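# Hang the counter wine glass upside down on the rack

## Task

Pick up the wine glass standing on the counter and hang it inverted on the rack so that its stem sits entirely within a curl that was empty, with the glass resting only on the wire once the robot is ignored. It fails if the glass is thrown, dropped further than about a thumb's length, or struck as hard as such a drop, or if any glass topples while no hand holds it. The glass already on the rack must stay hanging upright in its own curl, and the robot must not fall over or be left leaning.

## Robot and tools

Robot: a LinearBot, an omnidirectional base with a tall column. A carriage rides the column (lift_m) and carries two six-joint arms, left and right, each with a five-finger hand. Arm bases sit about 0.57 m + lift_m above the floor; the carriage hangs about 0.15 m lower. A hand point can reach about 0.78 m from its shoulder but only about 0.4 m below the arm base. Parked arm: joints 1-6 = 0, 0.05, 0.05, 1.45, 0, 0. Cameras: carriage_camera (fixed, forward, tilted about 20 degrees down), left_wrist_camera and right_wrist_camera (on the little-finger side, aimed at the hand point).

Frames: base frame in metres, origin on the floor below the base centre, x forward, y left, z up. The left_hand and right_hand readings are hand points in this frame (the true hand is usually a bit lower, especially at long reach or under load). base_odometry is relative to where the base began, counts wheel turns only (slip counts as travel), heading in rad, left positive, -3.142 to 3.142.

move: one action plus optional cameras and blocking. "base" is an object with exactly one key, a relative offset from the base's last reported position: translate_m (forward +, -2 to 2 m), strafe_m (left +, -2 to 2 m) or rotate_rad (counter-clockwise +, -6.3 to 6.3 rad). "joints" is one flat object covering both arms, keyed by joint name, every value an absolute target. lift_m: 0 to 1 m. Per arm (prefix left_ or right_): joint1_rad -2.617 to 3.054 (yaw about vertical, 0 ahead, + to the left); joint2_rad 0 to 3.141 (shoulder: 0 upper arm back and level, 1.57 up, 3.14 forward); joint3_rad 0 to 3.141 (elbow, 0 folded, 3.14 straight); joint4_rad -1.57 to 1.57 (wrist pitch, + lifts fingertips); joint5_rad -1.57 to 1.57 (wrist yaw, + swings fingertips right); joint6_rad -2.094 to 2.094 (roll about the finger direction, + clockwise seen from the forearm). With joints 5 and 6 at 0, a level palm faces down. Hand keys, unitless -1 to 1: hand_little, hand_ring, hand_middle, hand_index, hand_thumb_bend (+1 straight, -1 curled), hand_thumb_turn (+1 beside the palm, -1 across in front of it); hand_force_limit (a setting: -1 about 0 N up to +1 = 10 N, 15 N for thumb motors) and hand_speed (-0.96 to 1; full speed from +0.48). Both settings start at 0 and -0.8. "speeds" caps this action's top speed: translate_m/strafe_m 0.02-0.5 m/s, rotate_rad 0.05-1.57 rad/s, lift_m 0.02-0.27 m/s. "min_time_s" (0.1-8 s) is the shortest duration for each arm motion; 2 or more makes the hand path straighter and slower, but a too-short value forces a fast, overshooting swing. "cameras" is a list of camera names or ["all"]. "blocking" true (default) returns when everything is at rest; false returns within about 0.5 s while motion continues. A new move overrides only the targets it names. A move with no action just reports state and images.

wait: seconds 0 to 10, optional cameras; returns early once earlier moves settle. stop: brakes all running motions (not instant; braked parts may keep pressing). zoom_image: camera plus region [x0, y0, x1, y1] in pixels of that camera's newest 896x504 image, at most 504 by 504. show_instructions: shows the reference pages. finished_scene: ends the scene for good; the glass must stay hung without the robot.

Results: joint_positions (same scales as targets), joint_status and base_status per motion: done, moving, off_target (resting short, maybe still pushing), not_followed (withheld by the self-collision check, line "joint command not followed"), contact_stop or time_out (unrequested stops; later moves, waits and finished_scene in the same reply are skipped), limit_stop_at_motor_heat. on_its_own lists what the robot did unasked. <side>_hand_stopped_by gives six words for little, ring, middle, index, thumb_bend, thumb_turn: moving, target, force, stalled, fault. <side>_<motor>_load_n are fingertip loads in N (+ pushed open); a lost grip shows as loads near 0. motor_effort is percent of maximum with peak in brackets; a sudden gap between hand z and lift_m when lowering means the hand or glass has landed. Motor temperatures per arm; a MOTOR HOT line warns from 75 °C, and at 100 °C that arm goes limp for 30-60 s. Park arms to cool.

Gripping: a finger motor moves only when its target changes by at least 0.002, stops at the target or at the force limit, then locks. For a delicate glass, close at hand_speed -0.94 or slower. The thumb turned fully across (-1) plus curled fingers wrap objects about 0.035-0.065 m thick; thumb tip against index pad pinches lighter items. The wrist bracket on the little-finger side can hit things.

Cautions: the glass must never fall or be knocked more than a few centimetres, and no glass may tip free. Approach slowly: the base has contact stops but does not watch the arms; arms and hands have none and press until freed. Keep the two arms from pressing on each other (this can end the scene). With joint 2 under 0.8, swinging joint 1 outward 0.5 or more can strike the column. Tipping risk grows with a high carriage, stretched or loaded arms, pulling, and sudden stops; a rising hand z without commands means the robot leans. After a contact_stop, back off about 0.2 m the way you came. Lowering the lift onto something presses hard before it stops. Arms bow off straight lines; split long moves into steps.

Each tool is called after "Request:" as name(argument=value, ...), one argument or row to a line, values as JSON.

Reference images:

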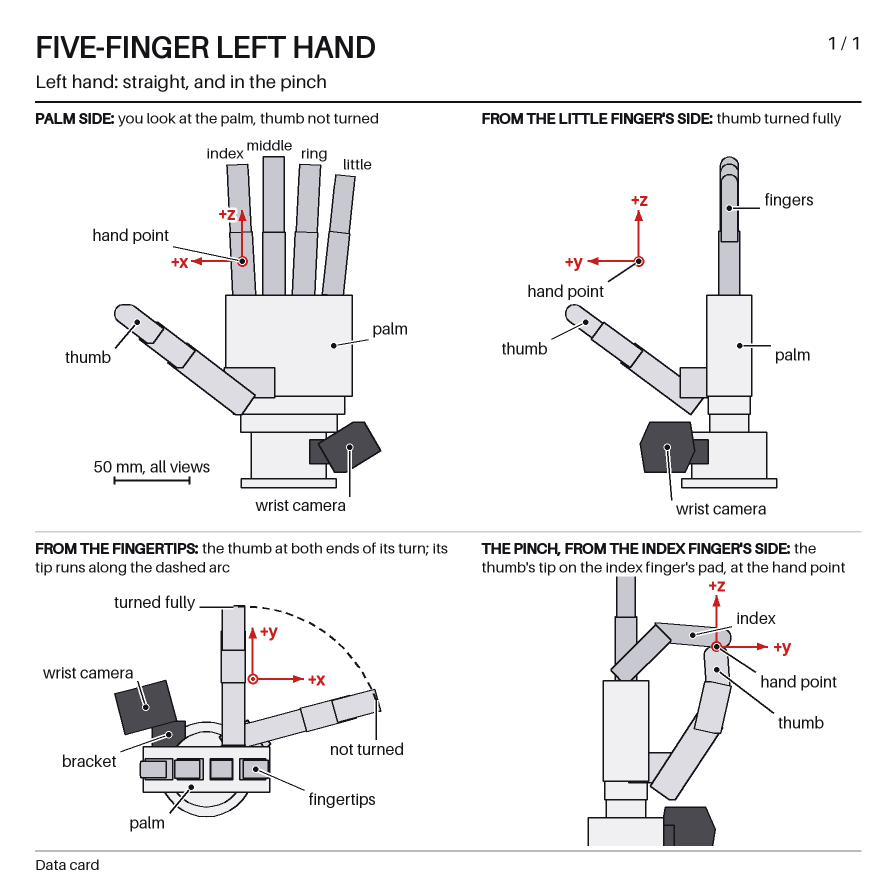

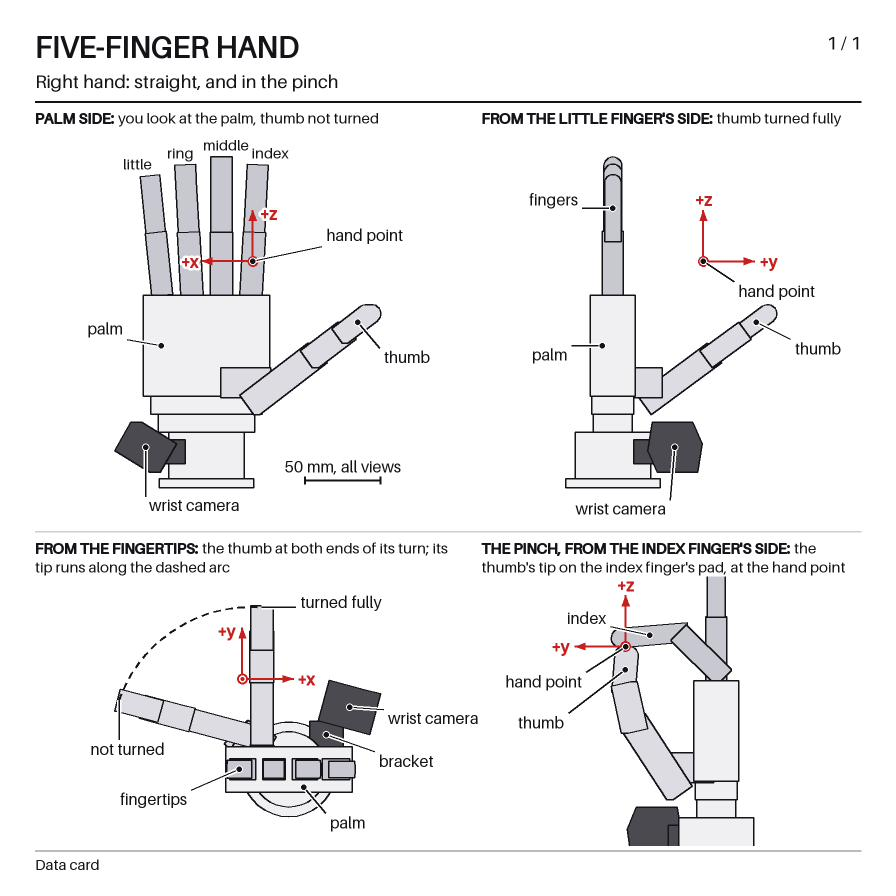

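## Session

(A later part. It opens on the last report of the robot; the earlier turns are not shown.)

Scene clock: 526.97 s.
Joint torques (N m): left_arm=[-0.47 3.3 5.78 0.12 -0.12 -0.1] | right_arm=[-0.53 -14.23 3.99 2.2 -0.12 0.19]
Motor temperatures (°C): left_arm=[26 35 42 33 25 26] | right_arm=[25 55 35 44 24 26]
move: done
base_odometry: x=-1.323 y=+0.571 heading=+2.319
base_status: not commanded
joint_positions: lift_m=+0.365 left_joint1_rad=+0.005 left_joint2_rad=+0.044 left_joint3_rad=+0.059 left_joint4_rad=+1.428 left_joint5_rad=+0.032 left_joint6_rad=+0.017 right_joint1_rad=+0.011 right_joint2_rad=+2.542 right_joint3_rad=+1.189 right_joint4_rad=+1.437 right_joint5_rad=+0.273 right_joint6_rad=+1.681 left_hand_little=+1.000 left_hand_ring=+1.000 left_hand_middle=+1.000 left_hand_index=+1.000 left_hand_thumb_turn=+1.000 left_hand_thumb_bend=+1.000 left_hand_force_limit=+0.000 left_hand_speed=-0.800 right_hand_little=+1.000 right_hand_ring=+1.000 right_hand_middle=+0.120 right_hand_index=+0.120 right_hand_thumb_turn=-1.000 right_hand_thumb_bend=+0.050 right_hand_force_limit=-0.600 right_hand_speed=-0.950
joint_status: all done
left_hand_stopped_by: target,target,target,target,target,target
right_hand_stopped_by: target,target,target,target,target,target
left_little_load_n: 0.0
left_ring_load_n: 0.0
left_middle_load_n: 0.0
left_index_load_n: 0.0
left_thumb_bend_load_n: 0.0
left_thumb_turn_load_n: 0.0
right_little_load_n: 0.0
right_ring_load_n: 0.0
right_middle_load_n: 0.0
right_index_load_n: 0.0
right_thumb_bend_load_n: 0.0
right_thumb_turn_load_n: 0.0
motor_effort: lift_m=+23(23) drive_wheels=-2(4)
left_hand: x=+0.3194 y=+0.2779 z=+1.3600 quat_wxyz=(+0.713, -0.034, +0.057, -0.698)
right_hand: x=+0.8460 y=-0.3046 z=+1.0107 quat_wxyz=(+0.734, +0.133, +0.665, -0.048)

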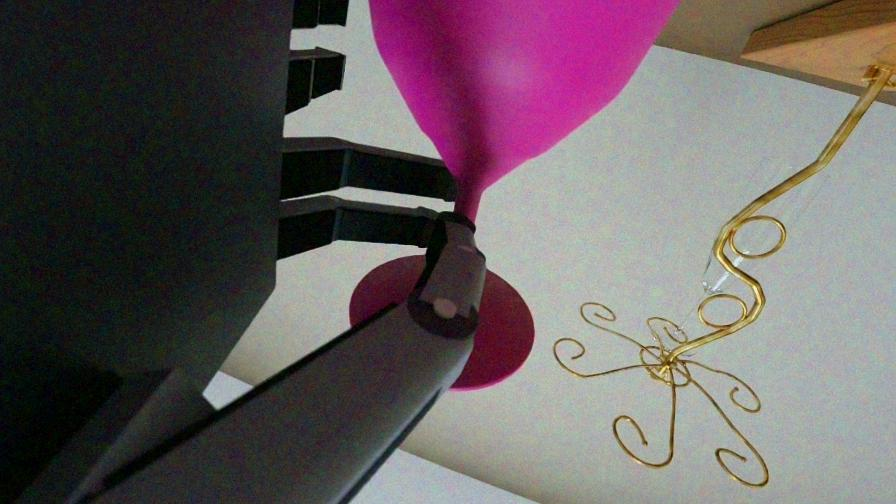

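Request:
move(
  joints={"right_hand_thumb_bend": 0.13},
)

Request:
move(
  base={"translate_m": 0.002},
  speeds={"translate_m": 0.03},
)

Request:
move(
  joints={"right_hand_index": -0.2, "right_hand_middle": -0.2, "right_hand_force_limit": -0.5},
  cameras=["right_wrist_camera"],
)

Request:
zoom_image(
  camera="right_wrist_camera",
  region=[280, 100, 600, 400],
)

Scene clock: 529.07 s.
Joint torques (N m): left_arm=[-0.47 3.3 5.86 0.12 -0.15 -0.08] | right_arm=[-0.53 -14.22 3.99 2.2 -0.12 0.19]
Motor temperatures (°C): left_arm=[26 35 42 32 25 26] | right_arm=[25 55 35 44 24 26]
move: done
base_odometry: x=-1.323 y=+0.571 heading=+2.319
base_status: not commanded
joint_positions: lift_m=+0.365 left_joint1_rad=+0.005 left_joint2_rad=+0.044 left_joint3_rad=+0.059 left_joint4_rad=+1.428 left_joint5_rad=+0.032 left_joint6_rad=+0.017 right_joint1_rad=+0.011 right_joint2_rad=+2.542 right_joint3_rad=+1.189 right_joint4_rad=+1.437 right_joint5_rad=+0.273 right_joint6_rad=+1.681 left_hand_little=+1.000 left_hand_ring=+1.000 left_hand_middle=+1.000 left_hand_index=+1.000 left_hand_thumb_turn=+1.000 left_hand_thumb_bend=+1.000 left_hand_force_limit=+0.000 left_hand_speed=-0.800 right_hand_little=+1.000 right_hand_ring=+1.000 right_hand_middle=+0.120 right_hand_index=+0.120 right_hand_thumb_turn=-1.000 right_hand_thumb_bend=+0.130 right_hand_force_limit=-0.600 right_hand_speed=-0.950
joint_status: all done
left_hand_stopped_by: target,target,target,target,target,target
right_hand_stopped_by: target,target,target,target,target,target
left_little_load_n: 0.0
left_ring_load_n: 0.0
left_middle_load_n: 0.0
left_index_load_n: 0.0
left_thumb_bend_load_n: 0.0
left_thumb_turn_load_n: 0.5
right_little_load_n: 0.0
right_ring_load_n: 0.0
right_middle_load_n: 0.0
right_index_load_n: 0.0
right_thumb_bend_load_n: 0.0
right_thumb_turn_load_n: 0.0
motor_effort: lift_m=+23(23) drive_wheels=-2(3)
left_hand: x=+0.3194 y=+0.2779 z=+1.3600 quat_wxyz=(+0.713, -0.034, +0.057, -0.698)
right_hand: x=+0.8460 y=-0.3046 z=+1.0107 quat_wxyz=(+0.734, +0.133, +0.665, -0.048)
pictures: none

Scene clock: 529.87 s.
Joint torques (N m): left_arm=[-0.32 3.26 5.82 0.14 -0.13 -0.09] | right_arm=[-0.66 -14.09 3.99 2.21 -0.13 0.19]
Motor temperatures (°C): left_arm=[26 35 42 32 25 26] | right_arm=[25 55 35 44 24 26]
move: done
base_odometry: x=-1.325 y=+0.573 heading=+2.319
base_status: done
joint_positions: lift_m=+0.365 left_joint1_rad=+0.005 left_joint2_rad=+0.044 left_joint3_rad=+0.059 left_joint4_rad=+1.428 left_joint5_rad=+0.032 left_joint6_rad=+0.017 right_joint1_rad=+0.011 right_joint2_rad=+2.542 right_joint3_rad=+1.189 right_joint4_rad=+1.437 right_joint5_rad=+0.273 right_joint6_rad=+1.681 left_hand_little=+1.000 left_hand_ring=+1.000 left_hand_middle=+1.000 left_hand_index=+1.000 left_hand_thumb_turn=+1.000 left_hand_thumb_bend=+1.000 left_hand_force_limit=+0.000 left_hand_speed=-0.800 right_hand_little=+1.000 right_hand_ring=+1.000 right_hand_middle=+0.120 right_hand_index=+0.120 right_hand_thumb_turn=-1.000 right_hand_thumb_bend=+0.130 right_hand_force_limit=-0.600 right_hand_speed=-0.950
joint_status: not commanded
left_hand_stopped_by: target,target,target,target,target,target
right_hand_stopped_by: target,target,target,target,target,target
left_little_load_n: 0.0
left_ring_load_n: 0.0
left_middle_load_n: 0.0
left_index_load_n: 0.0
left_thumb_bend_load_n: 0.0
left_thumb_turn_load_n: 0.0
right_little_load_n: -0.5
right_ring_load_n: 0.0
right_middle_load_n: 0.0
right_index_load_n: 0.0
right_thumb_bend_load_n: 0.0
right_thumb_turn_load_n: -0.5
motor_effort: lift_m=+23(23) drive_wheels=-1(4)
left_hand: x=+0.3193 y=+0.2779 z=+1.3600 quat_wxyz=(+0.713, -0.034, +0.057, -0.698)
right_hand: x=+0.8460 y=-0.3046 z=+1.0106 quat_wxyz=(+0.734, +0.133, +0.665, -0.048)
pictures: none

Scene clock: 532.07 s.
Joint torques (N m): left_arm=[-0.51 3.26 5.86 0.13 -0.15 -0.1] | right_arm=[-0.54 -14.22 3.99 2.2 -0.12 0.18]
Motor temperatures (°C): left_arm=[26 35 42 32 25 26] | right_arm=[25 55 35 44 24 26]
move: off_target
base_odometry: x=-1.325 y=+0.573 heading=+2.319
base_status: not commanded
joint_positions: lift_m=+0.365 left_joint1_rad=+0.005 left_joint2_rad=+0.044 left_joint3_rad=+0.059 left_joint4_rad=+1.428 left_joint5_rad=+0.032 left_joint6_rad=+0.017 right_joint1_rad=+0.011 right_joint2_rad=+2.542 right_joint3_rad=+1.189 right_joint4_rad=+1.437 right_joint5_rad=+0.273 right_joint6_rad=+1.682 left_hand_little=+1.000 left_hand_ring=+1.000 left_hand_middle=+1.000 left_hand_index=+1.000 left_hand_thumb_turn=+1.000 left_hand_thumb_bend=+1.000 left_hand_force_limit=+0.000 left_hand_speed=-0.800 right_hand_little=+1.000 right_hand_ring=+1.000 right_hand_middle=-0.129 right_hand_index=-0.139 right_hand_thumb_turn=-1.000 right_hand_thumb_bend=+0.130 right_hand_force_limit=-0.500 right_hand_speed=-0.950
joint_status: right_hand_middle off_target (ended at -0.129, target -0.200); right_hand_index off_target (ended at -0.139, target -0.200); the others done
left_hand_stopped_by: target,target,target,target,target,target
right_hand_stopped_by: target,target,force,force,target,target
left_little_load_n: 0.0
left_ring_load_n: 0.0
left_middle_load_n: 0.0
left_index_load_n: 0.0
left_thumb_bend_load_n: 0.0
left_thumb_turn_load_n: 0.0
right_little_load_n: 0.0
right_ring_load_n: 0.0
right_middle_load_n: 3.0
right_index_load_n: 3.0
right_thumb_bend_load_n: 2.0
right_thumb_turn_load_n: -0.5
motor_effort: lift_m=+23(23) drive_wheels=+1(3)
left_hand: x=+0.3194 y=+0.2779 z=+1.3600 quat_wxyz=(+0.713, -0.034, +0.057, -0.698)
right_hand: x=+0.8460 y=-0.3046 z=+1.0106 quat_wxyz=(+0.734, +0.134, +0.665, -0.047)

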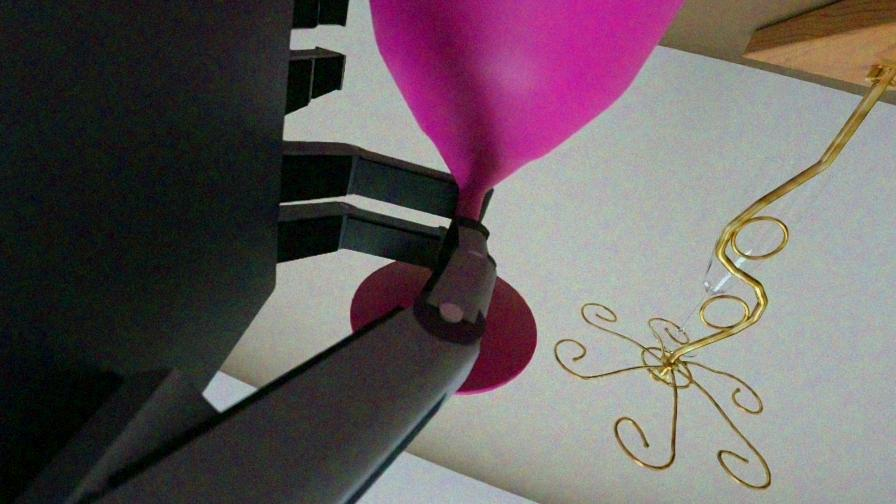

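Scaled by 1.575 from the camera's image (finer frame: 1280x720).

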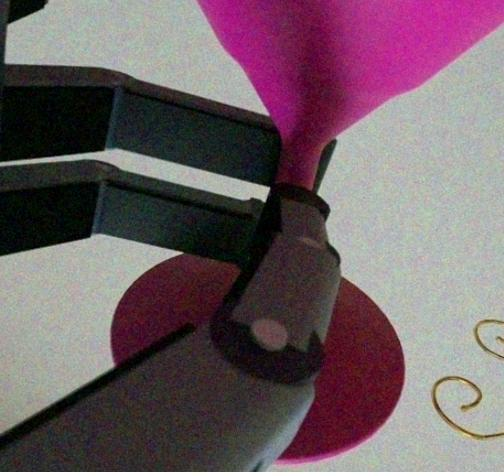

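Request:
move(
  joints={"right_hand_index": -0.21, "right_hand_middle": -0.21, "right_hand_force_limit": -0.2},
  cameras=["right_wrist_camera"],
)

Request:
move(
  joints={"right_hand_index": -0.22, "right_hand_middle": -0.22, "right_hand_force_limit": 0.1},
  cameras=["right_wrist_camera"],
)

Scene clock: 532.63 s.
Joint torques (N m): left_arm=[-0.46 3.4 5.74 0.15 -0.13 -0.1] | right_arm=[-0.54 -14.23 3.99 2.2 -0.12 0.16]
Motor temperatures (°C): left_arm=[26 35 42 32 25 26] | right_arm=[25 55 35 44 24 26]
move: off_target
base_odometry: x=-1.325 y=+0.573 heading=+2.319
base_status: not commanded
joint_positions: lift_m=+0.365 left_joint1_rad=+0.005 left_joint2_rad=+0.044 left_joint3_rad=+0.059 left_joint4_rad=+1.428 left_joint5_rad=+0.032 left_joint6_rad=+0.017 right_joint1_rad=+0.011 right_joint2_rad=+2.542 right_joint3_rad=+1.189 right_joint4_rad=+1.437 right_joint5_rad=+0.273 right_joint6_rad=+1.683 left_hand_little=+1.000 left_hand_ring=+1.000 left_hand_middle=+1.000 left_hand_index=+1.000 left_hand_thumb_turn=+1.000 left_hand_thumb_bend=+1.000 left_hand_force_limit=+0.000 left_hand_speed=-0.800 right_hand_little=+1.000 right_hand_ring=+1.000 right_hand_middle=-0.132 right_hand_index=-0.142 right_hand_thumb_turn=-1.000 right_hand_thumb_bend=+0.130 right_hand_force_limit=-0.200 right_hand_speed=-0.950
joint_status: right_hand_middle off_target (ended at -0.132, target -0.210); right_hand_index off_target (ended at -0.142, target -0.210); the others done
left_hand_stopped_by: target,target,target,target,target,target
right_hand_stopped_by: target,target,force,force,target,target
left_little_load_n: 0.0
left_ring_load_n: 0.0
left_middle_load_n: -0.5
left_index_load_n: 0.0
left_thumb_bend_load_n: 0.0
left_thumb_turn_load_n: 0.0
right_little_load_n: 0.0
right_ring_load_n: 0.0
right_middle_load_n: 4.5
right_index_load_n: 3.5
right_thumb_bend_load_n: 2.5
right_thumb_turn_load_n: -0.5
motor_effort: lift_m=+23(23) drive_wheels=-1(2)
left_hand: x=+0.3194 y=+0.2779 z=+1.3600 quat_wxyz=(+0.713, -0.034, +0.057, -0.698)
right_hand: x=+0.8460 y=-0.3046 z=+1.0107 quat_wxyz=(+0.734, +0.134, +0.665, -0.047)

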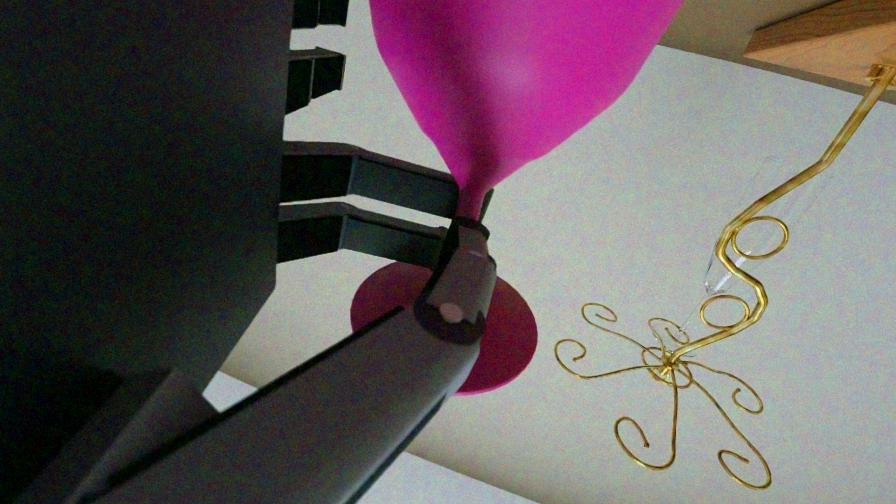

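Scene clock: 533.07 s.
Joint torques (N m): left_arm=[-0.47 3.33 5.75 0.1 -0.14 -0.11] | right_arm=[-0.54 -14.22 4 2.19 -0.12 0.16]
Motor temperatures (°C): left_arm=[26 35 42 32 25 26] | right_arm=[25 55 35 44 24 26]
move: off_target
base_odometry: x=-1.325 y=+0.573 heading=+2.319
base_status: not commanded
joint_positions: lift_m=+0.365 left_joint1_rad=+0.005 left_joint2_rad=+0.044 left_joint3_rad=+0.059 left_joint4_rad=+1.428 left_joint5_rad=+0.032 left_joint6_rad=+0.017 right_joint1_rad=+0.011 right_joint2_rad=+2.542 right_joint3_rad=+1.189 right_joint4_rad=+1.437 right_joint5_rad=+0.273 right_joint6_rad=+1.683 left_hand_little=+1.000 left_hand_ring=+1.000 left_hand_middle=+1.000 left_hand_index=+1.000 left_hand_thumb_turn=+1.000 left_hand_thumb_bend=+1.000 left_hand_force_limit=+0.000 left_hand_speed=-0.800 right_hand_little=+1.000 right_hand_ring=+1.000 right_hand_middle=-0.140 right_hand_index=-0.150 right_hand_thumb_turn=-1.000 right_hand_thumb_bend=+0.131 right_hand_force_limit=+0.100 right_hand_speed=-0.950
joint_status: right_hand_middle off_target (ended at -0.140, target -0.220); right_hand_index off_target (ended at -0.150, target -0.220); the others done
left_hand_stopped_by: target,target,target,target,target,target
right_hand_stopped_by: target,target,force,force,target,target
left_little_load_n: 0.0
left_ring_load_n: 0.0
left_middle_load_n: 0.0
left_index_load_n: 0.0
left_thumb_bend_load_n: 0.0
left_thumb_turn_load_n: 0.0
right_little_load_n: 0.0
right_ring_load_n: 0.0
right_middle_load_n: 7.0
right_index_load_n: 5.5
right_thumb_bend_load_n: 4.5
right_thumb_turn_load_n: -0.5
motor_effort: lift_m=+23(23) drive_wheels=-1(3)
left_hand: x=+0.3194 y=+0.2779 z=+1.3600 quat_wxyz=(+0.713, -0.034, +0.057, -0.698)
right_hand: x=+0.8460 y=-0.3047 z=+1.0108 quat_wxyz=(+0.734, +0.134, +0.664, -0.047)

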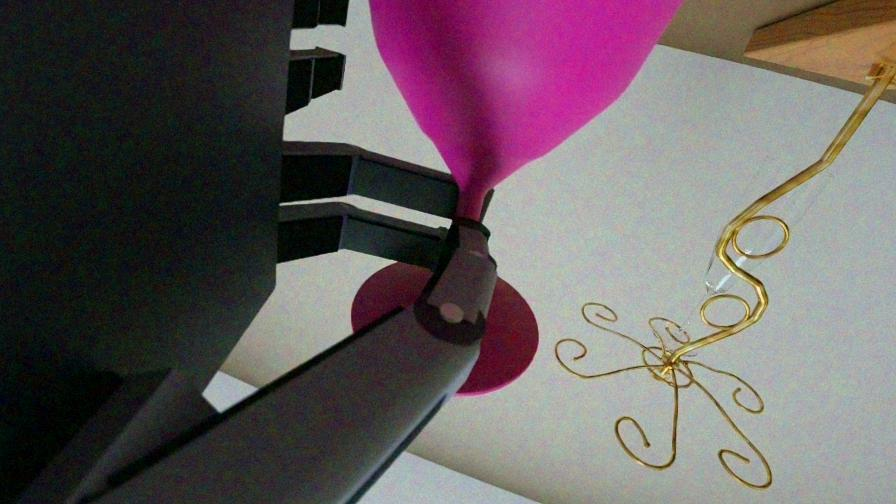

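Request:
move(
  joints={"lift_m": 0.369},
  speeds={"lift_m": 0.02},
  cameras=["right_wrist_camera"],
)

Scene clock: 533.70 s.
Joint torques (N m): left_arm=[-0.5 3.38 5.75 0.11 -0.13 -0.09] | right_arm=[-0.54 -14.09 3.95 2.27 -0.12 0.15]
Motor temperatures (°C): left_arm=[26 34 42 32 25 26] | right_arm=[25 55 35 44 24 26]
move: done
base_odometry: x=-1.325 y=+0.573 heading=+2.319
base_status: not commanded
joint_positions: lift_m=+0.369 left_joint1_rad=+0.005 left_joint2_rad=+0.044 left_joint3_rad=+0.059 left_joint4_rad=+1.428 left_joint5_rad=+0.032 left_joint6_rad=+0.017 right_joint1_rad=+0.011 right_joint2_rad=+2.542 right_joint3_rad=+1.189 right_joint4_rad=+1.433 right_joint5_rad=+0.273 right_joint6_rad=+1.683 left_hand_little=+1.000 left_hand_ring=+1.000 left_hand_middle=+1.000 left_hand_index=+1.000 left_hand_thumb_turn=+1.000 left_hand_thumb_bend=+1.000 left_hand_force_limit=+0.000 left_hand_speed=-0.800 right_hand_little=+1.000 right_hand_ring=+1.000 right_hand_middle=-0.140 right_hand_index=-0.150 right_hand_thumb_turn=-1.000 right_hand_thumb_bend=+0.131 right_hand_force_limit=+0.100 right_hand_speed=-0.950
joint_status: all done
left_hand_stopped_by: target,target,target,target,target,target
right_hand_stopped_by: target,target,force,force,target,target
left_little_load_n: 0.0
left_ring_load_n: 0.0
left_middle_load_n: 0.0
left_index_load_n: 0.0
left_thumb_bend_load_n: 0.5
left_thumb_turn_load_n: 0.0
right_little_load_n: 0.0
right_ring_load_n: 0.0
right_middle_load_n: 8.0
right_index_load_n: 3.5
right_thumb_bend_load_n: 4.5
right_thumb_turn_load_n: -1.5
motor_effort: lift_m=+24(25) drive_wheels=-1(2)
left_hand: x=+0.3194 y=+0.2779 z=+1.3639 quat_wxyz=(+0.713, -0.034, +0.057, -0.698)
right_hand: x=+0.8463 y=-0.3047 z=+1.0135 quat_wxyz=(+0.732, +0.134, +0.666, -0.047)

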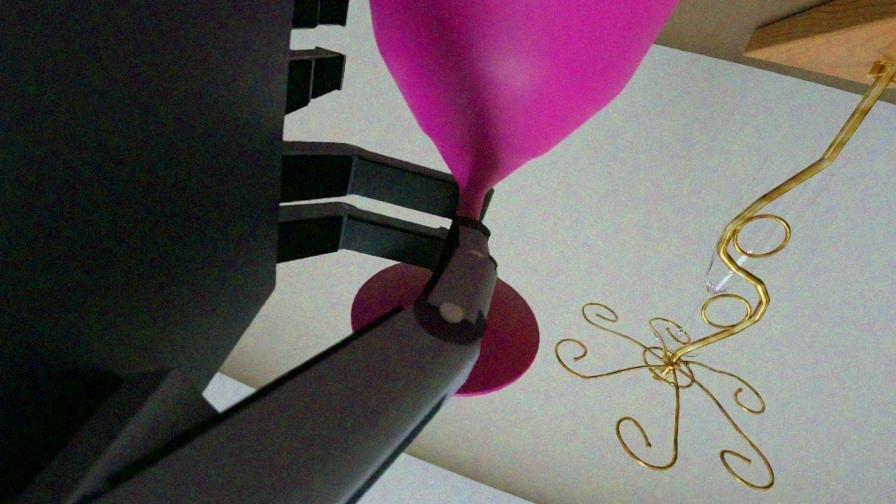

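Request:
move(
  joints={"lift_m": 0.376},
  speeds={"lift_m": 0.02},
  cameras=["right_wrist_camera"],
)

Request:
zoom_image(
  camera="right_wrist_camera",
  region=[280, 100, 600, 400],
)

Scene clock: 534.63 s.
Joint torques (N m): left_arm=[-0.43 3.19 5.78 0.14 -0.14 -0.09] | right_arm=[-0.54 -14.08 3.97 2.27 -0.11 0.15]
Motor temperatures (°C): left_arm=[26 34 42 32 25 26] | right_arm=[25 55 35 44 24 26]
move: done
base_odometry: x=-1.325 y=+0.573 heading=+2.319
base_status: not commanded
joint_positions: lift_m=+0.376 left_joint1_rad=+0.005 left_joint2_rad=+0.044 left_joint3_rad=+0.059 left_joint4_rad=+1.428 left_joint5_rad=+0.032 left_joint6_rad=+0.017 right_joint1_rad=+0.011 right_joint2_rad=+2.542 right_joint3_rad=+1.189 right_joint4_rad=+1.430 right_joint5_rad=+0.273 right_joint6_rad=+1.683 left_hand_little=+1.000 left_hand_ring=+1.000 left_hand_middle=+1.000 left_hand_index=+1.000 left_hand_thumb_turn=+1.000 left_hand_thumb_bend=+1.000 left_hand_force_limit=+0.000 left_hand_speed=-0.800 right_hand_little=+1.000 right_hand_ring=+1.000 right_hand_middle=-0.140 right_hand_index=-0.150 right_hand_thumb_turn=-1.000 right_hand_thumb_bend=+0.131 right_hand_force_limit=+0.100 right_hand_speed=-0.950
joint_status: all done
left_hand_stopped_by: target,target,target,target,target,target
right_hand_stopped_by: target,target,force,force,target,target
left_little_load_n: 0.0
left_ring_load_n: 0.0
left_middle_load_n: 0.0
left_index_load_n: 0.0
left_thumb_bend_load_n: 0.0
left_thumb_turn_load_n: 0.0
right_little_load_n: 0.0
right_ring_load_n: 0.0
right_middle_load_n: 8.0
right_index_load_n: 3.5
right_thumb_bend_load_n: 5.0
right_thumb_turn_load_n: -1.5
motor_effort: lift_m=+23(26) drive_wheels=+0(2)
left_hand: x=+0.3192 y=+0.2779 z=+1.3711 quat_wxyz=(+0.713, -0.034, +0.057, -0.698)
right_hand: x=+0.8464 y=-0.3047 z=+1.0197 quat_wxyz=(+0.731, +0.134, +0.667, -0.047)

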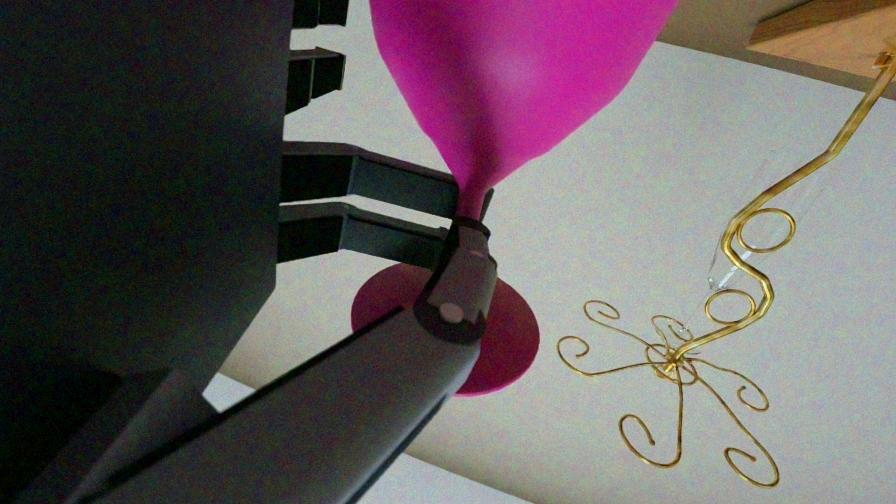

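Scaled by 1.575 from the camera's image (finer frame: 1280x720).

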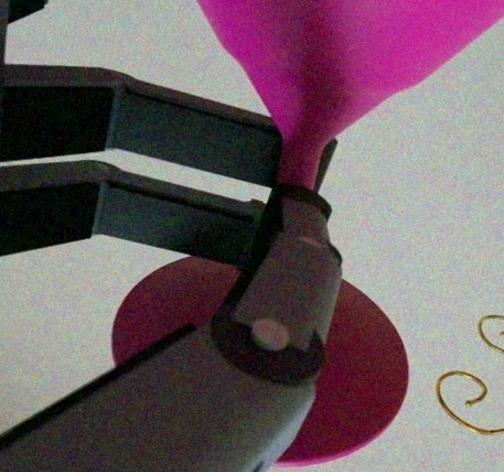

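Request:
move(
  joints={"lift_m": 0.53},
  speeds={"lift_m": 0.08},
  cameras=["right_wrist_camera"],
)

Request:
move(
  joints={"lift_m": 0.547},
  speeds={"lift_m": 0.04},
  cameras=["right_wrist_camera", "carriage_camera"],
)

Request:
zoom_image(
  camera="carriage_camera",
  region=[400, 230, 600, 350],
)

Scene clock: 537.77 s.
Joint torques (N m): left_arm=[-0.44 3.47 5.79 0.12 -0.15 -0.08] | right_arm=[-0.54 -14.22 4.1 2.31 -0.11 0.15]
Motor temperatures (°C): left_arm=[26 34 41 32 25 26] | right_arm=[25 55 35 45 24 26]
move: done
base_odometry: x=-1.325 y=+0.573 heading=+2.319
base_status: not commanded
joint_positions: lift_m=+0.530 left_joint1_rad=+0.005 left_joint2_rad=+0.044 left_joint3_rad=+0.059 left_joint4_rad=+1.427 left_joint5_rad=+0.032 left_joint6_rad=+0.017 right_joint1_rad=+0.011 right_joint2_rad=+2.543 right_joint3_rad=+1.189 right_joint4_rad=+1.427 right_joint5_rad=+0.273 right_joint6_rad=+1.683 left_hand_little=+1.000 left_hand_ring=+1.000 left_hand_middle=+1.000 left_hand_index=+1.000 left_hand_thumb_turn=+1.000 left_hand_thumb_bend=+1.000 left_hand_force_limit=+0.000 left_hand_speed=-0.800 right_hand_little=+1.000 right_hand_ring=+1.000 right_hand_middle=-0.140 right_hand_index=-0.150 right_hand_thumb_turn=-1.000 right_hand_thumb_bend=+0.131 right_hand_force_limit=+0.100 right_hand_speed=-0.950
joint_status: all done
left_hand_stopped_by: target,target,target,target,target,target
right_hand_stopped_by: target,target,force,force,target,target
left_little_load_n: 0.0
left_ring_load_n: 0.0
left_middle_load_n: 0.0
left_index_load_n: 0.0
left_thumb_bend_load_n: 0.0
left_thumb_turn_load_n: 0.0
right_little_load_n: 0.0
right_ring_load_n: 0.0
right_middle_load_n: 8.0
right_index_load_n: 3.5
right_thumb_bend_load_n: 4.5
right_thumb_turn_load_n: -1.5
motor_effort: lift_m=+23(28) drive_wheels=-1(2)
left_hand: x=+0.3193 y=+0.2779 z=+1.5251 quat_wxyz=(+0.713, -0.034, +0.057, -0.698)
right_hand: x=+0.8466 y=-0.3047 z=+1.1726 quat_wxyz=(+0.730, +0.134, +0.668, -0.048)

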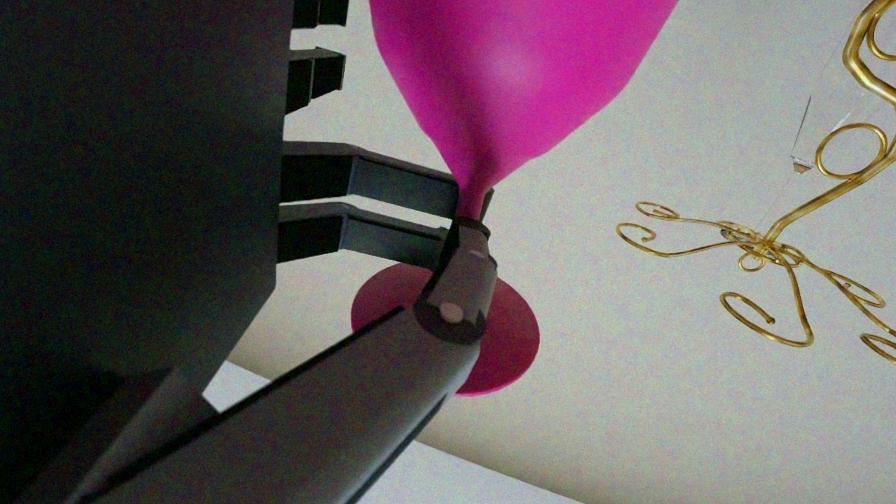

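Scene clock: 538.57 s.
Joint torques (N m): left_arm=[-0.43 3.3 5.76 0.12 -0.14 -0.09] | right_arm=[-0.53 -14.13 3.99 2.32 -0.11 0.15]
Motor temperatures (°C): left_arm=[26 34 41 32 25 26] | right_arm=[25 55 35 45 24 26]
move: done
base_odometry: x=-1.325 y=+0.573 heading=+2.319
base_status: not commanded
joint_positions: lift_m=+0.547 left_joint1_rad=+0.005 left_joint2_rad=+0.044 left_joint3_rad=+0.059 left_joint4_rad=+1.427 left_joint5_rad=+0.032 left_joint6_rad=+0.017 right_joint1_rad=+0.011 right_joint2_rad=+2.543 right_joint3_rad=+1.189 right_joint4_rad=+1.427 right_joint5_rad=+0.273 right_joint6_rad=+1.683 left_hand_little=+1.000 left_hand_ring=+1.000 left_hand_middle=+1.000 left_hand_index=+1.000 left_hand_thumb_turn=+1.000 left_hand_thumb_bend=+1.000 left_hand_force_limit=+0.000 left_hand_speed=-0.800 right_hand_little=+1.000 right_hand_ring=+1.000 right_hand_middle=-0.140 right_hand_index=-0.150 right_hand_thumb_turn=-1.000 right_hand_thumb_bend=+0.131 right_hand_force_limit=+0.100 right_hand_speed=-0.950
joint_status: all done
left_hand_stopped_by: target,target,target,target,target,target
right_hand_stopped_by: target,target,force,force,target,target
left_little_load_n: 0.0
left_ring_load_n: 0.0
left_middle_load_n: 0.0
left_index_load_n: 0.0
left_thumb_bend_load_n: 0.0
left_thumb_turn_load_n: 0.0
right_little_load_n: 0.0
right_ring_load_n: 0.0
right_middle_load_n: 8.0
right_index_load_n: 4.0
right_thumb_bend_load_n: 4.5
right_thumb_turn_load_n: -1.5
motor_effort: lift_m=+23(27) drive_wheels=-1(2)
left_hand: x=+0.3195 y=+0.2779 z=+1.5420 quat_wxyz=(+0.713, -0.034, +0.057, -0.698)
right_hand: x=+0.8466 y=-0.3047 z=+1.1896 quat_wxyz=(+0.730, +0.134, +0.668, -0.048)
pictures: carriage_camera, right_wrist_camera

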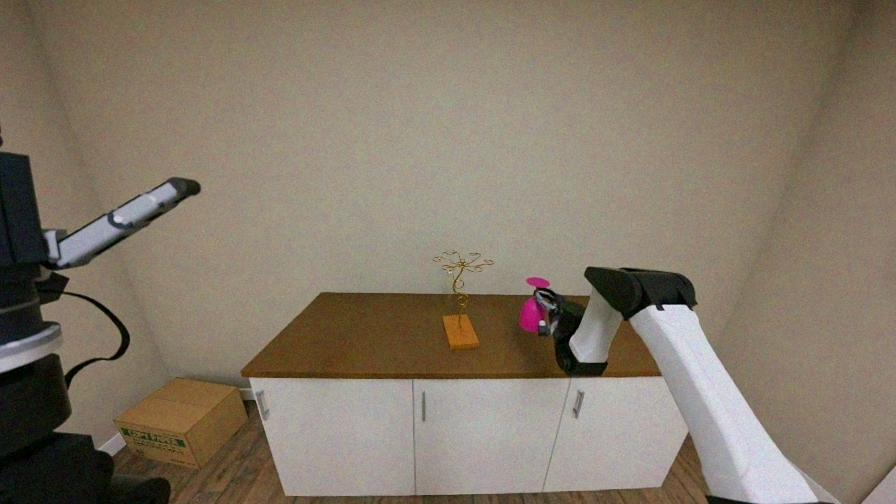

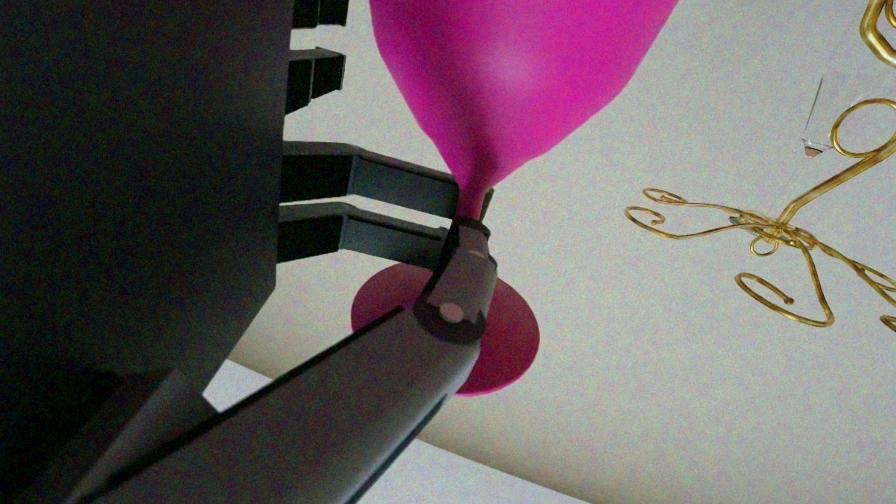

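Scaled by 2.520 from the camera's image (finer frame: 1280x720).

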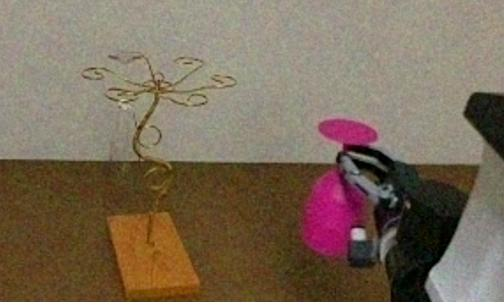

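Request:
move(
  base={"strafe_m": 0.077},
  speeds={"strafe_m": 0.05},
  cameras=[],
)

Request:
move(
  base={"translate_m": 0.075},
  speeds={"translate_m": 0.05},
  cameras=["right_wrist_camera", "carriage_camera"],
)

Request:
zoom_image(
  camera="carriage_camera",
  region=[400, 220, 560, 340],
)

Scene clock: 541.90 s.
Joint torques (N m): left_arm=[-0.42 3.48 5.76 0.09 -0.15 -0.09] | right_arm=[-0.23 -14.39 4 2.31 -0.12 0.15]
Motor temperatures (°C): left_arm=[26 34 41 32 25 26] | right_arm=[25 55 35 46 24 26]
move: done
base_odometry: x=-1.381 y=+0.520 heading=+2.319
base_status: done
joint_positions: lift_m=+0.547 left_joint1_rad=+0.005 left_joint2_rad=+0.044 left_joint3_rad=+0.059 left_joint4_rad=+1.428 left_joint5_rad=+0.032 left_joint6_rad=+0.017 right_joint1_rad=+0.008 right_joint2_rad=+2.543 right_joint3_rad=+1.189 right_joint4_rad=+1.427 right_joint5_rad=+0.273 right_joint6_rad=+1.683 left_hand_little=+1.000 left_hand_ring=+1.000 left_hand_middle=+1.000 left_hand_index=+1.000 left_hand_thumb_turn=+1.000 left_hand_thumb_bend=+1.000 left_hand_force_limit=+0.000 left_hand_speed=-0.800 right_hand_little=+1.000 right_hand_ring=+1.000 right_hand_middle=-0.140 right_hand_index=-0.150 right_hand_thumb_turn=-1.000 right_hand_thumb_bend=+0.131 right_hand_force_limit=+0.100 right_hand_speed=-0.950
joint_status: not commanded
left_hand_stopped_by: target,target,target,target,target,target
right_hand_stopped_by: target,target,force,force,target,target
left_little_load_n: 0.0
left_ring_load_n: 0.0
left_middle_load_n: 0.0
left_index_load_n: 0.0
left_thumb_bend_load_n: 0.0
left_thumb_turn_load_n: 0.0
right_little_load_n: 0.0
right_ring_load_n: 0.0
right_middle_load_n: 8.0
right_index_load_n: 3.5
right_thumb_bend_load_n: 5.0
right_thumb_turn_load_n: -1.5
motor_effort: lift_m=+23(23) drive_wheels=+2(7)
left_hand: x=+0.3194 y=+0.2779 z=+1.5420 quat_wxyz=(+0.713, -0.034, +0.057, -0.698)
right_hand: x=+0.8466 y=-0.3065 z=+1.1896 quat_wxyz=(+0.730, +0.135, +0.668, -0.049)

Scene clock: 543.90 s.
Joint torques (N m): left_arm=[-0.5 3.29 5.98 0.09 -0.14 -0.11] | right_arm=[-0.29 -14.31 4.12 2.32 -0.1 0.15]
Motor temperatures (°C): left_arm=[26 34 41 32 25 26] | right_arm=[25 55 35 46 24 26]
move: done
base_odometry: x=-1.432 y=+0.575 heading=+2.320
base_status: done
joint_positions: lift_m=+0.547 left_joint1_rad=+0.005 left_joint2_rad=+0.044 left_joint3_rad=+0.059 left_joint4_rad=+1.430 left_joint5_rad=+0.032 left_joint6_rad=+0.017 right_joint1_rad=+0.008 right_joint2_rad=+2.543 right_joint3_rad=+1.189 right_joint4_rad=+1.425 right_joint5_rad=+0.273 right_joint6_rad=+1.683 left_hand_little=+1.000 left_hand_ring=+1.000 left_hand_middle=+1.000 left_hand_index=+1.000 left_hand_thumb_turn=+1.000 left_hand_thumb_bend=+1.000 left_hand_force_limit=+0.000 left_hand_speed=-0.800 right_hand_little=+1.000 right_hand_ring=+1.000 right_hand_middle=-0.140 right_hand_index=-0.150 right_hand_thumb_turn=-1.000 right_hand_thumb_bend=+0.131 right_hand_force_limit=+0.100 right_hand_speed=-0.950
joint_status: not commanded
left_hand_stopped_by: target,target,target,target,target,target
right_hand_stopped_by: target,target,force,force,target,target
left_little_load_n: 0.0
left_ring_load_n: 0.0
left_middle_load_n: 0.0
left_index_load_n: 0.0
left_thumb_bend_load_n: 0.0
left_thumb_turn_load_n: 0.0
right_little_load_n: 0.0
right_ring_load_n: 0.0
right_middle_load_n: 8.0
right_index_load_n: 3.5
right_thumb_bend_load_n: 5.0
right_thumb_turn_load_n: -1.5
motor_effort: lift_m=+23(23) drive_wheels=-3(7)
left_hand: x=+0.3188 y=+0.2779 z=+1.5422 quat_wxyz=(+0.713, -0.033, +0.056, -0.698)
right_hand: x=+0.8467 y=-0.3065 z=+1.1891 quat_wxyz=(+0.729, +0.135, +0.669, -0.049)
pictures: carriage_camera, right_wrist_camera

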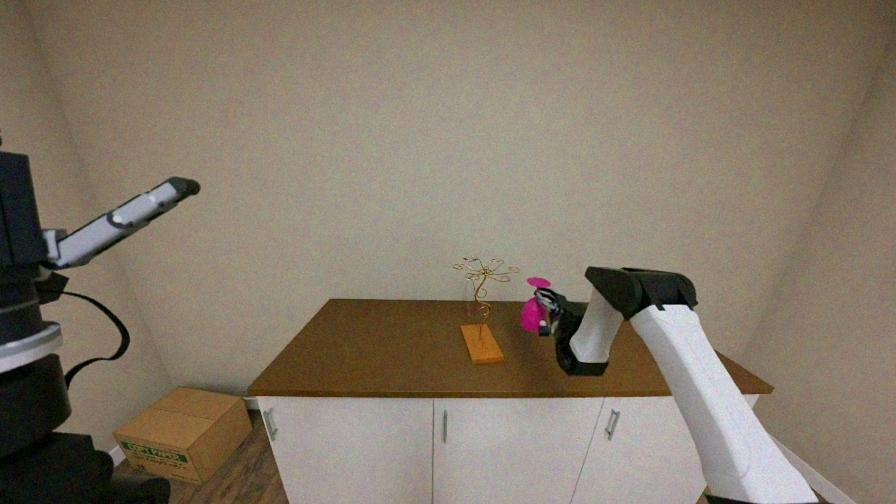

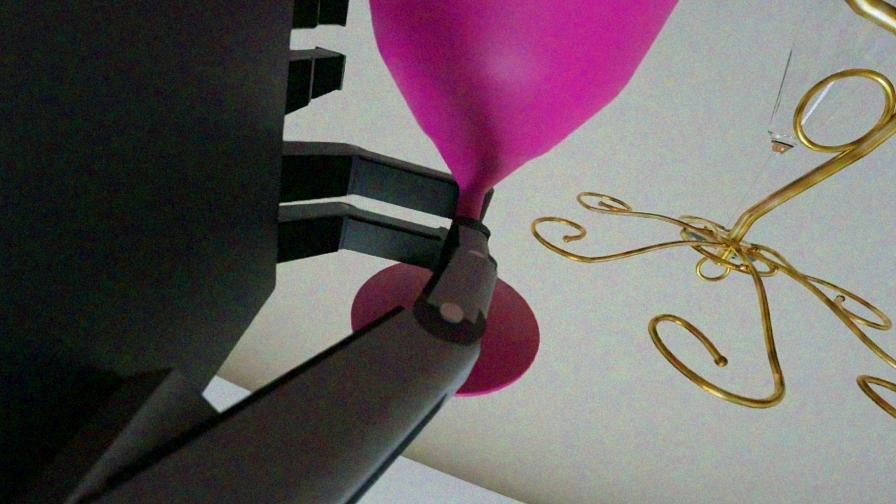

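Scaled by 3.150 from the camera's image (finer frame: 1280x720).

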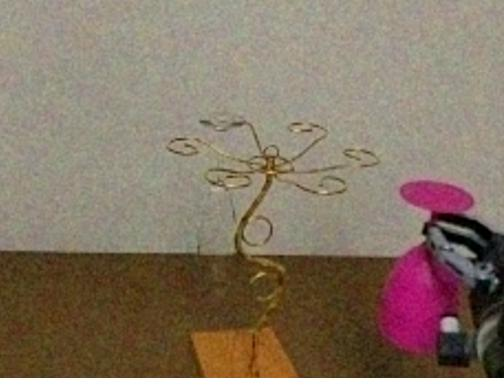

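Request:
move(
  base={"translate_m": 0.048},
  joints={"lift_m": 0.549},
  speeds={"translate_m": 0.04, "lift_m": 0.02},
  cameras=[],
)

Request:
move(
  base={"strafe_m": 0.0615},
  speeds={"strafe_m": 0.03},
  cameras=["right_wrist_camera", "carriage_camera"],
)

Request:
zoom_image(
  camera="carriage_camera",
  region=[440, 220, 600, 340],
)

Request:
zoom_image(
  camera="right_wrist_camera",
  region=[380, 150, 760, 504],
)

Scene clock: 548.47 s.
Joint torques (N m): left_arm=[-0.46 3.25 5.74 0.1 -0.14 -0.09] | right_arm=[-0.29 -14.53 4 2.33 -0.11 0.15]
Motor temperatures (°C): left_arm=[26 34 41 32 25 26] | right_arm=[25 55 35 47 24 26]
move: done
base_odometry: x=-1.465 y=+0.610 heading=+2.320
base_status: done
joint_positions: lift_m=+0.549 left_joint1_rad=+0.005 left_joint2_rad=+0.044 left_joint3_rad=+0.059 left_joint4_rad=+1.428 left_joint5_rad=+0.032 left_joint6_rad=+0.017 right_joint1_rad=+0.008 right_joint2_rad=+2.543 right_joint3_rad=+1.189 right_joint4_rad=+1.426 right_joint5_rad=+0.273 right_joint6_rad=+1.683 left_hand_little=+1.000 left_hand_ring=+1.000 left_hand_middle=+1.000 left_hand_index=+1.000 left_hand_thumb_turn=+1.000 left_hand_thumb_bend=+1.000 left_hand_force_limit=+0.000 left_hand_speed=-0.800 right_hand_little=+1.000 right_hand_ring=+1.000 right_hand_middle=-0.140 right_hand_index=-0.150 right_hand_thumb_turn=-1.000 right_hand_thumb_bend=+0.131 right_hand_force_limit=+0.100 right_hand_speed=-0.950
joint_status: all done
left_hand_stopped_by: target,target,target,target,target,target
right_hand_stopped_by: target,target,force,force,target,target
left_little_load_n: 0.0
left_ring_load_n: 0.0
left_middle_load_n: 0.0
left_index_load_n: 0.0
left_thumb_bend_load_n: 0.0
left_thumb_turn_load_n: 0.0
right_little_load_n: 0.0
right_ring_load_n: 0.0
right_middle_load_n: 8.0
right_index_load_n: 3.5
right_thumb_bend_load_n: 5.0
right_thumb_turn_load_n: -2.0
motor_effort: lift_m=+24(26) drive_wheels=-4(9)
left_hand: x=+0.3191 y=+0.2779 z=+1.5441 quat_wxyz=(+0.713, -0.034, +0.056, -0.698)
right_hand: x=+0.8466 y=-0.3065 z=+1.1914 quat_wxyz=(+0.730, +0.135, +0.668, -0.049)

Scene clock: 551.03 s.
Joint torques (N m): left_arm=[-0.55 3.36 5.76 0.13 -0.14 -0.11] | right_arm=[-0.47 -14.34 3.97 2.29 -0.13 0.15]
Motor temperatures (°C): left_arm=[26 34 41 32 25 26] | right_arm=[25 55 35 47 24 26]
move: done
base_odometry: x=-1.510 y=+0.568 heading=+2.320
base_status: done
joint_positions: lift_m=+0.549 left_joint1_rad=+0.005 left_joint2_rad=+0.044 left_joint3_rad=+0.059 left_joint4_rad=+1.428 left_joint5_rad=+0.032 left_joint6_rad=+0.017 right_joint1_rad=+0.008 right_joint2_rad=+2.543 right_joint3_rad=+1.189 right_joint4_rad=+1.432 right_joint5_rad=+0.272 right_joint6_rad=+1.683 left_hand_little=+1.000 left_hand_ring=+1.000 left_hand_middle=+1.000 left_hand_index=+1.000 left_hand_thumb_turn=+1.000 left_hand_thumb_bend=+1.000 left_hand_force_limit=+0.000 left_hand_speed=-0.800 right_hand_little=+1.000 right_hand_ring=+1.000 right_hand_middle=-0.140 right_hand_index=-0.150 right_hand_thumb_turn=-1.000 right_hand_thumb_bend=+0.131 right_hand_force_limit=+0.100 right_hand_speed=-0.950
joint_status: not commanded
left_hand_stopped_by: target,target,target,target,target,target
right_hand_stopped_by: target,target,force,force,target,target
left_little_load_n: 0.0
left_ring_load_n: 0.0
left_middle_load_n: 0.0
left_index_load_n: 0.0
left_thumb_bend_load_n: 0.0
left_thumb_turn_load_n: 0.0
right_little_load_n: 0.0
right_ring_load_n: 0.0
right_middle_load_n: 8.0
right_index_load_n: 3.5
right_thumb_bend_load_n: 4.5
right_thumb_turn_load_n: -1.5
motor_effort: lift_m=+23(24) drive_wheels=+1(6)
left_hand: x=+0.3192 y=+0.2779 z=+1.5441 quat_wxyz=(+0.713, -0.034, +0.057, -0.698)
right_hand: x=+0.8463 y=-0.3063 z=+1.1928 quat_wxyz=(+0.732, +0.135, +0.667, -0.048)
pictures: carriage_camera, right_wrist_camera

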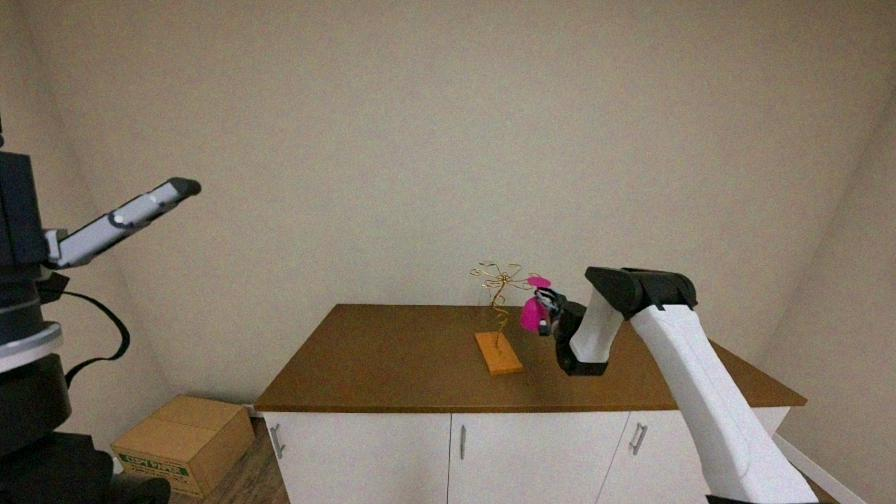

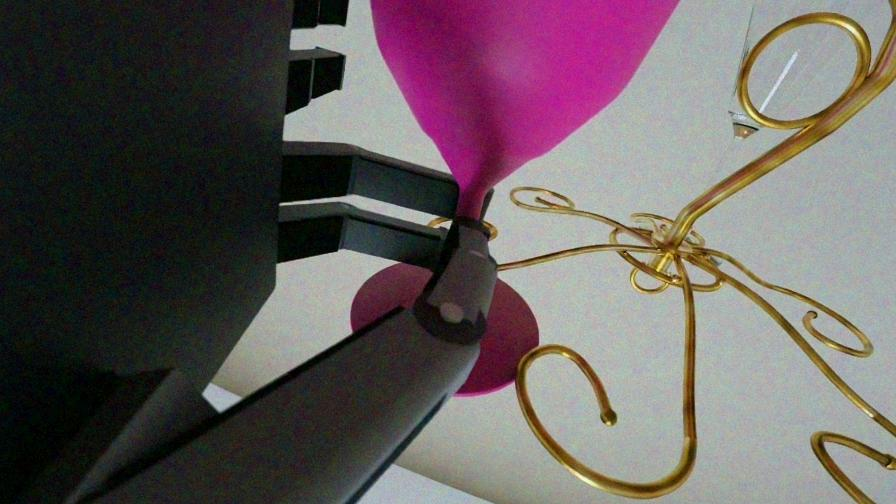

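Scaled by 3.150 from the camera's image (finer frame: 1280x720).

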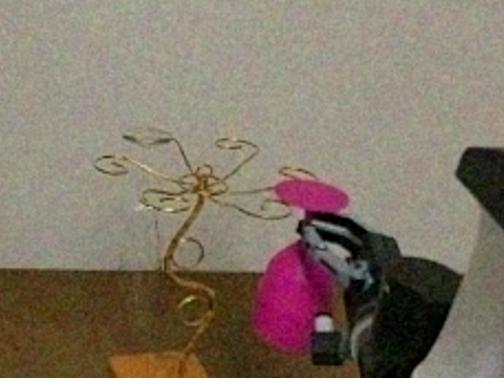

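Scaled by 1.326 from the camera's image (finer frame: 1280x720).

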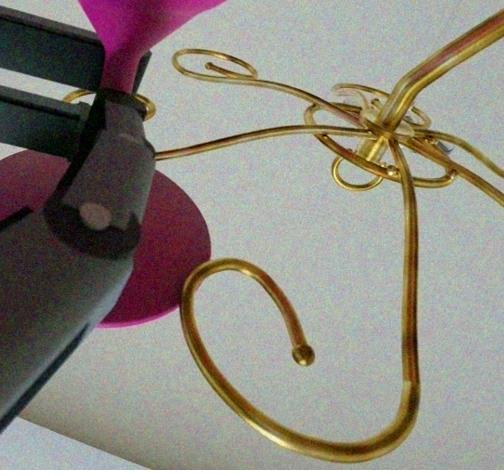

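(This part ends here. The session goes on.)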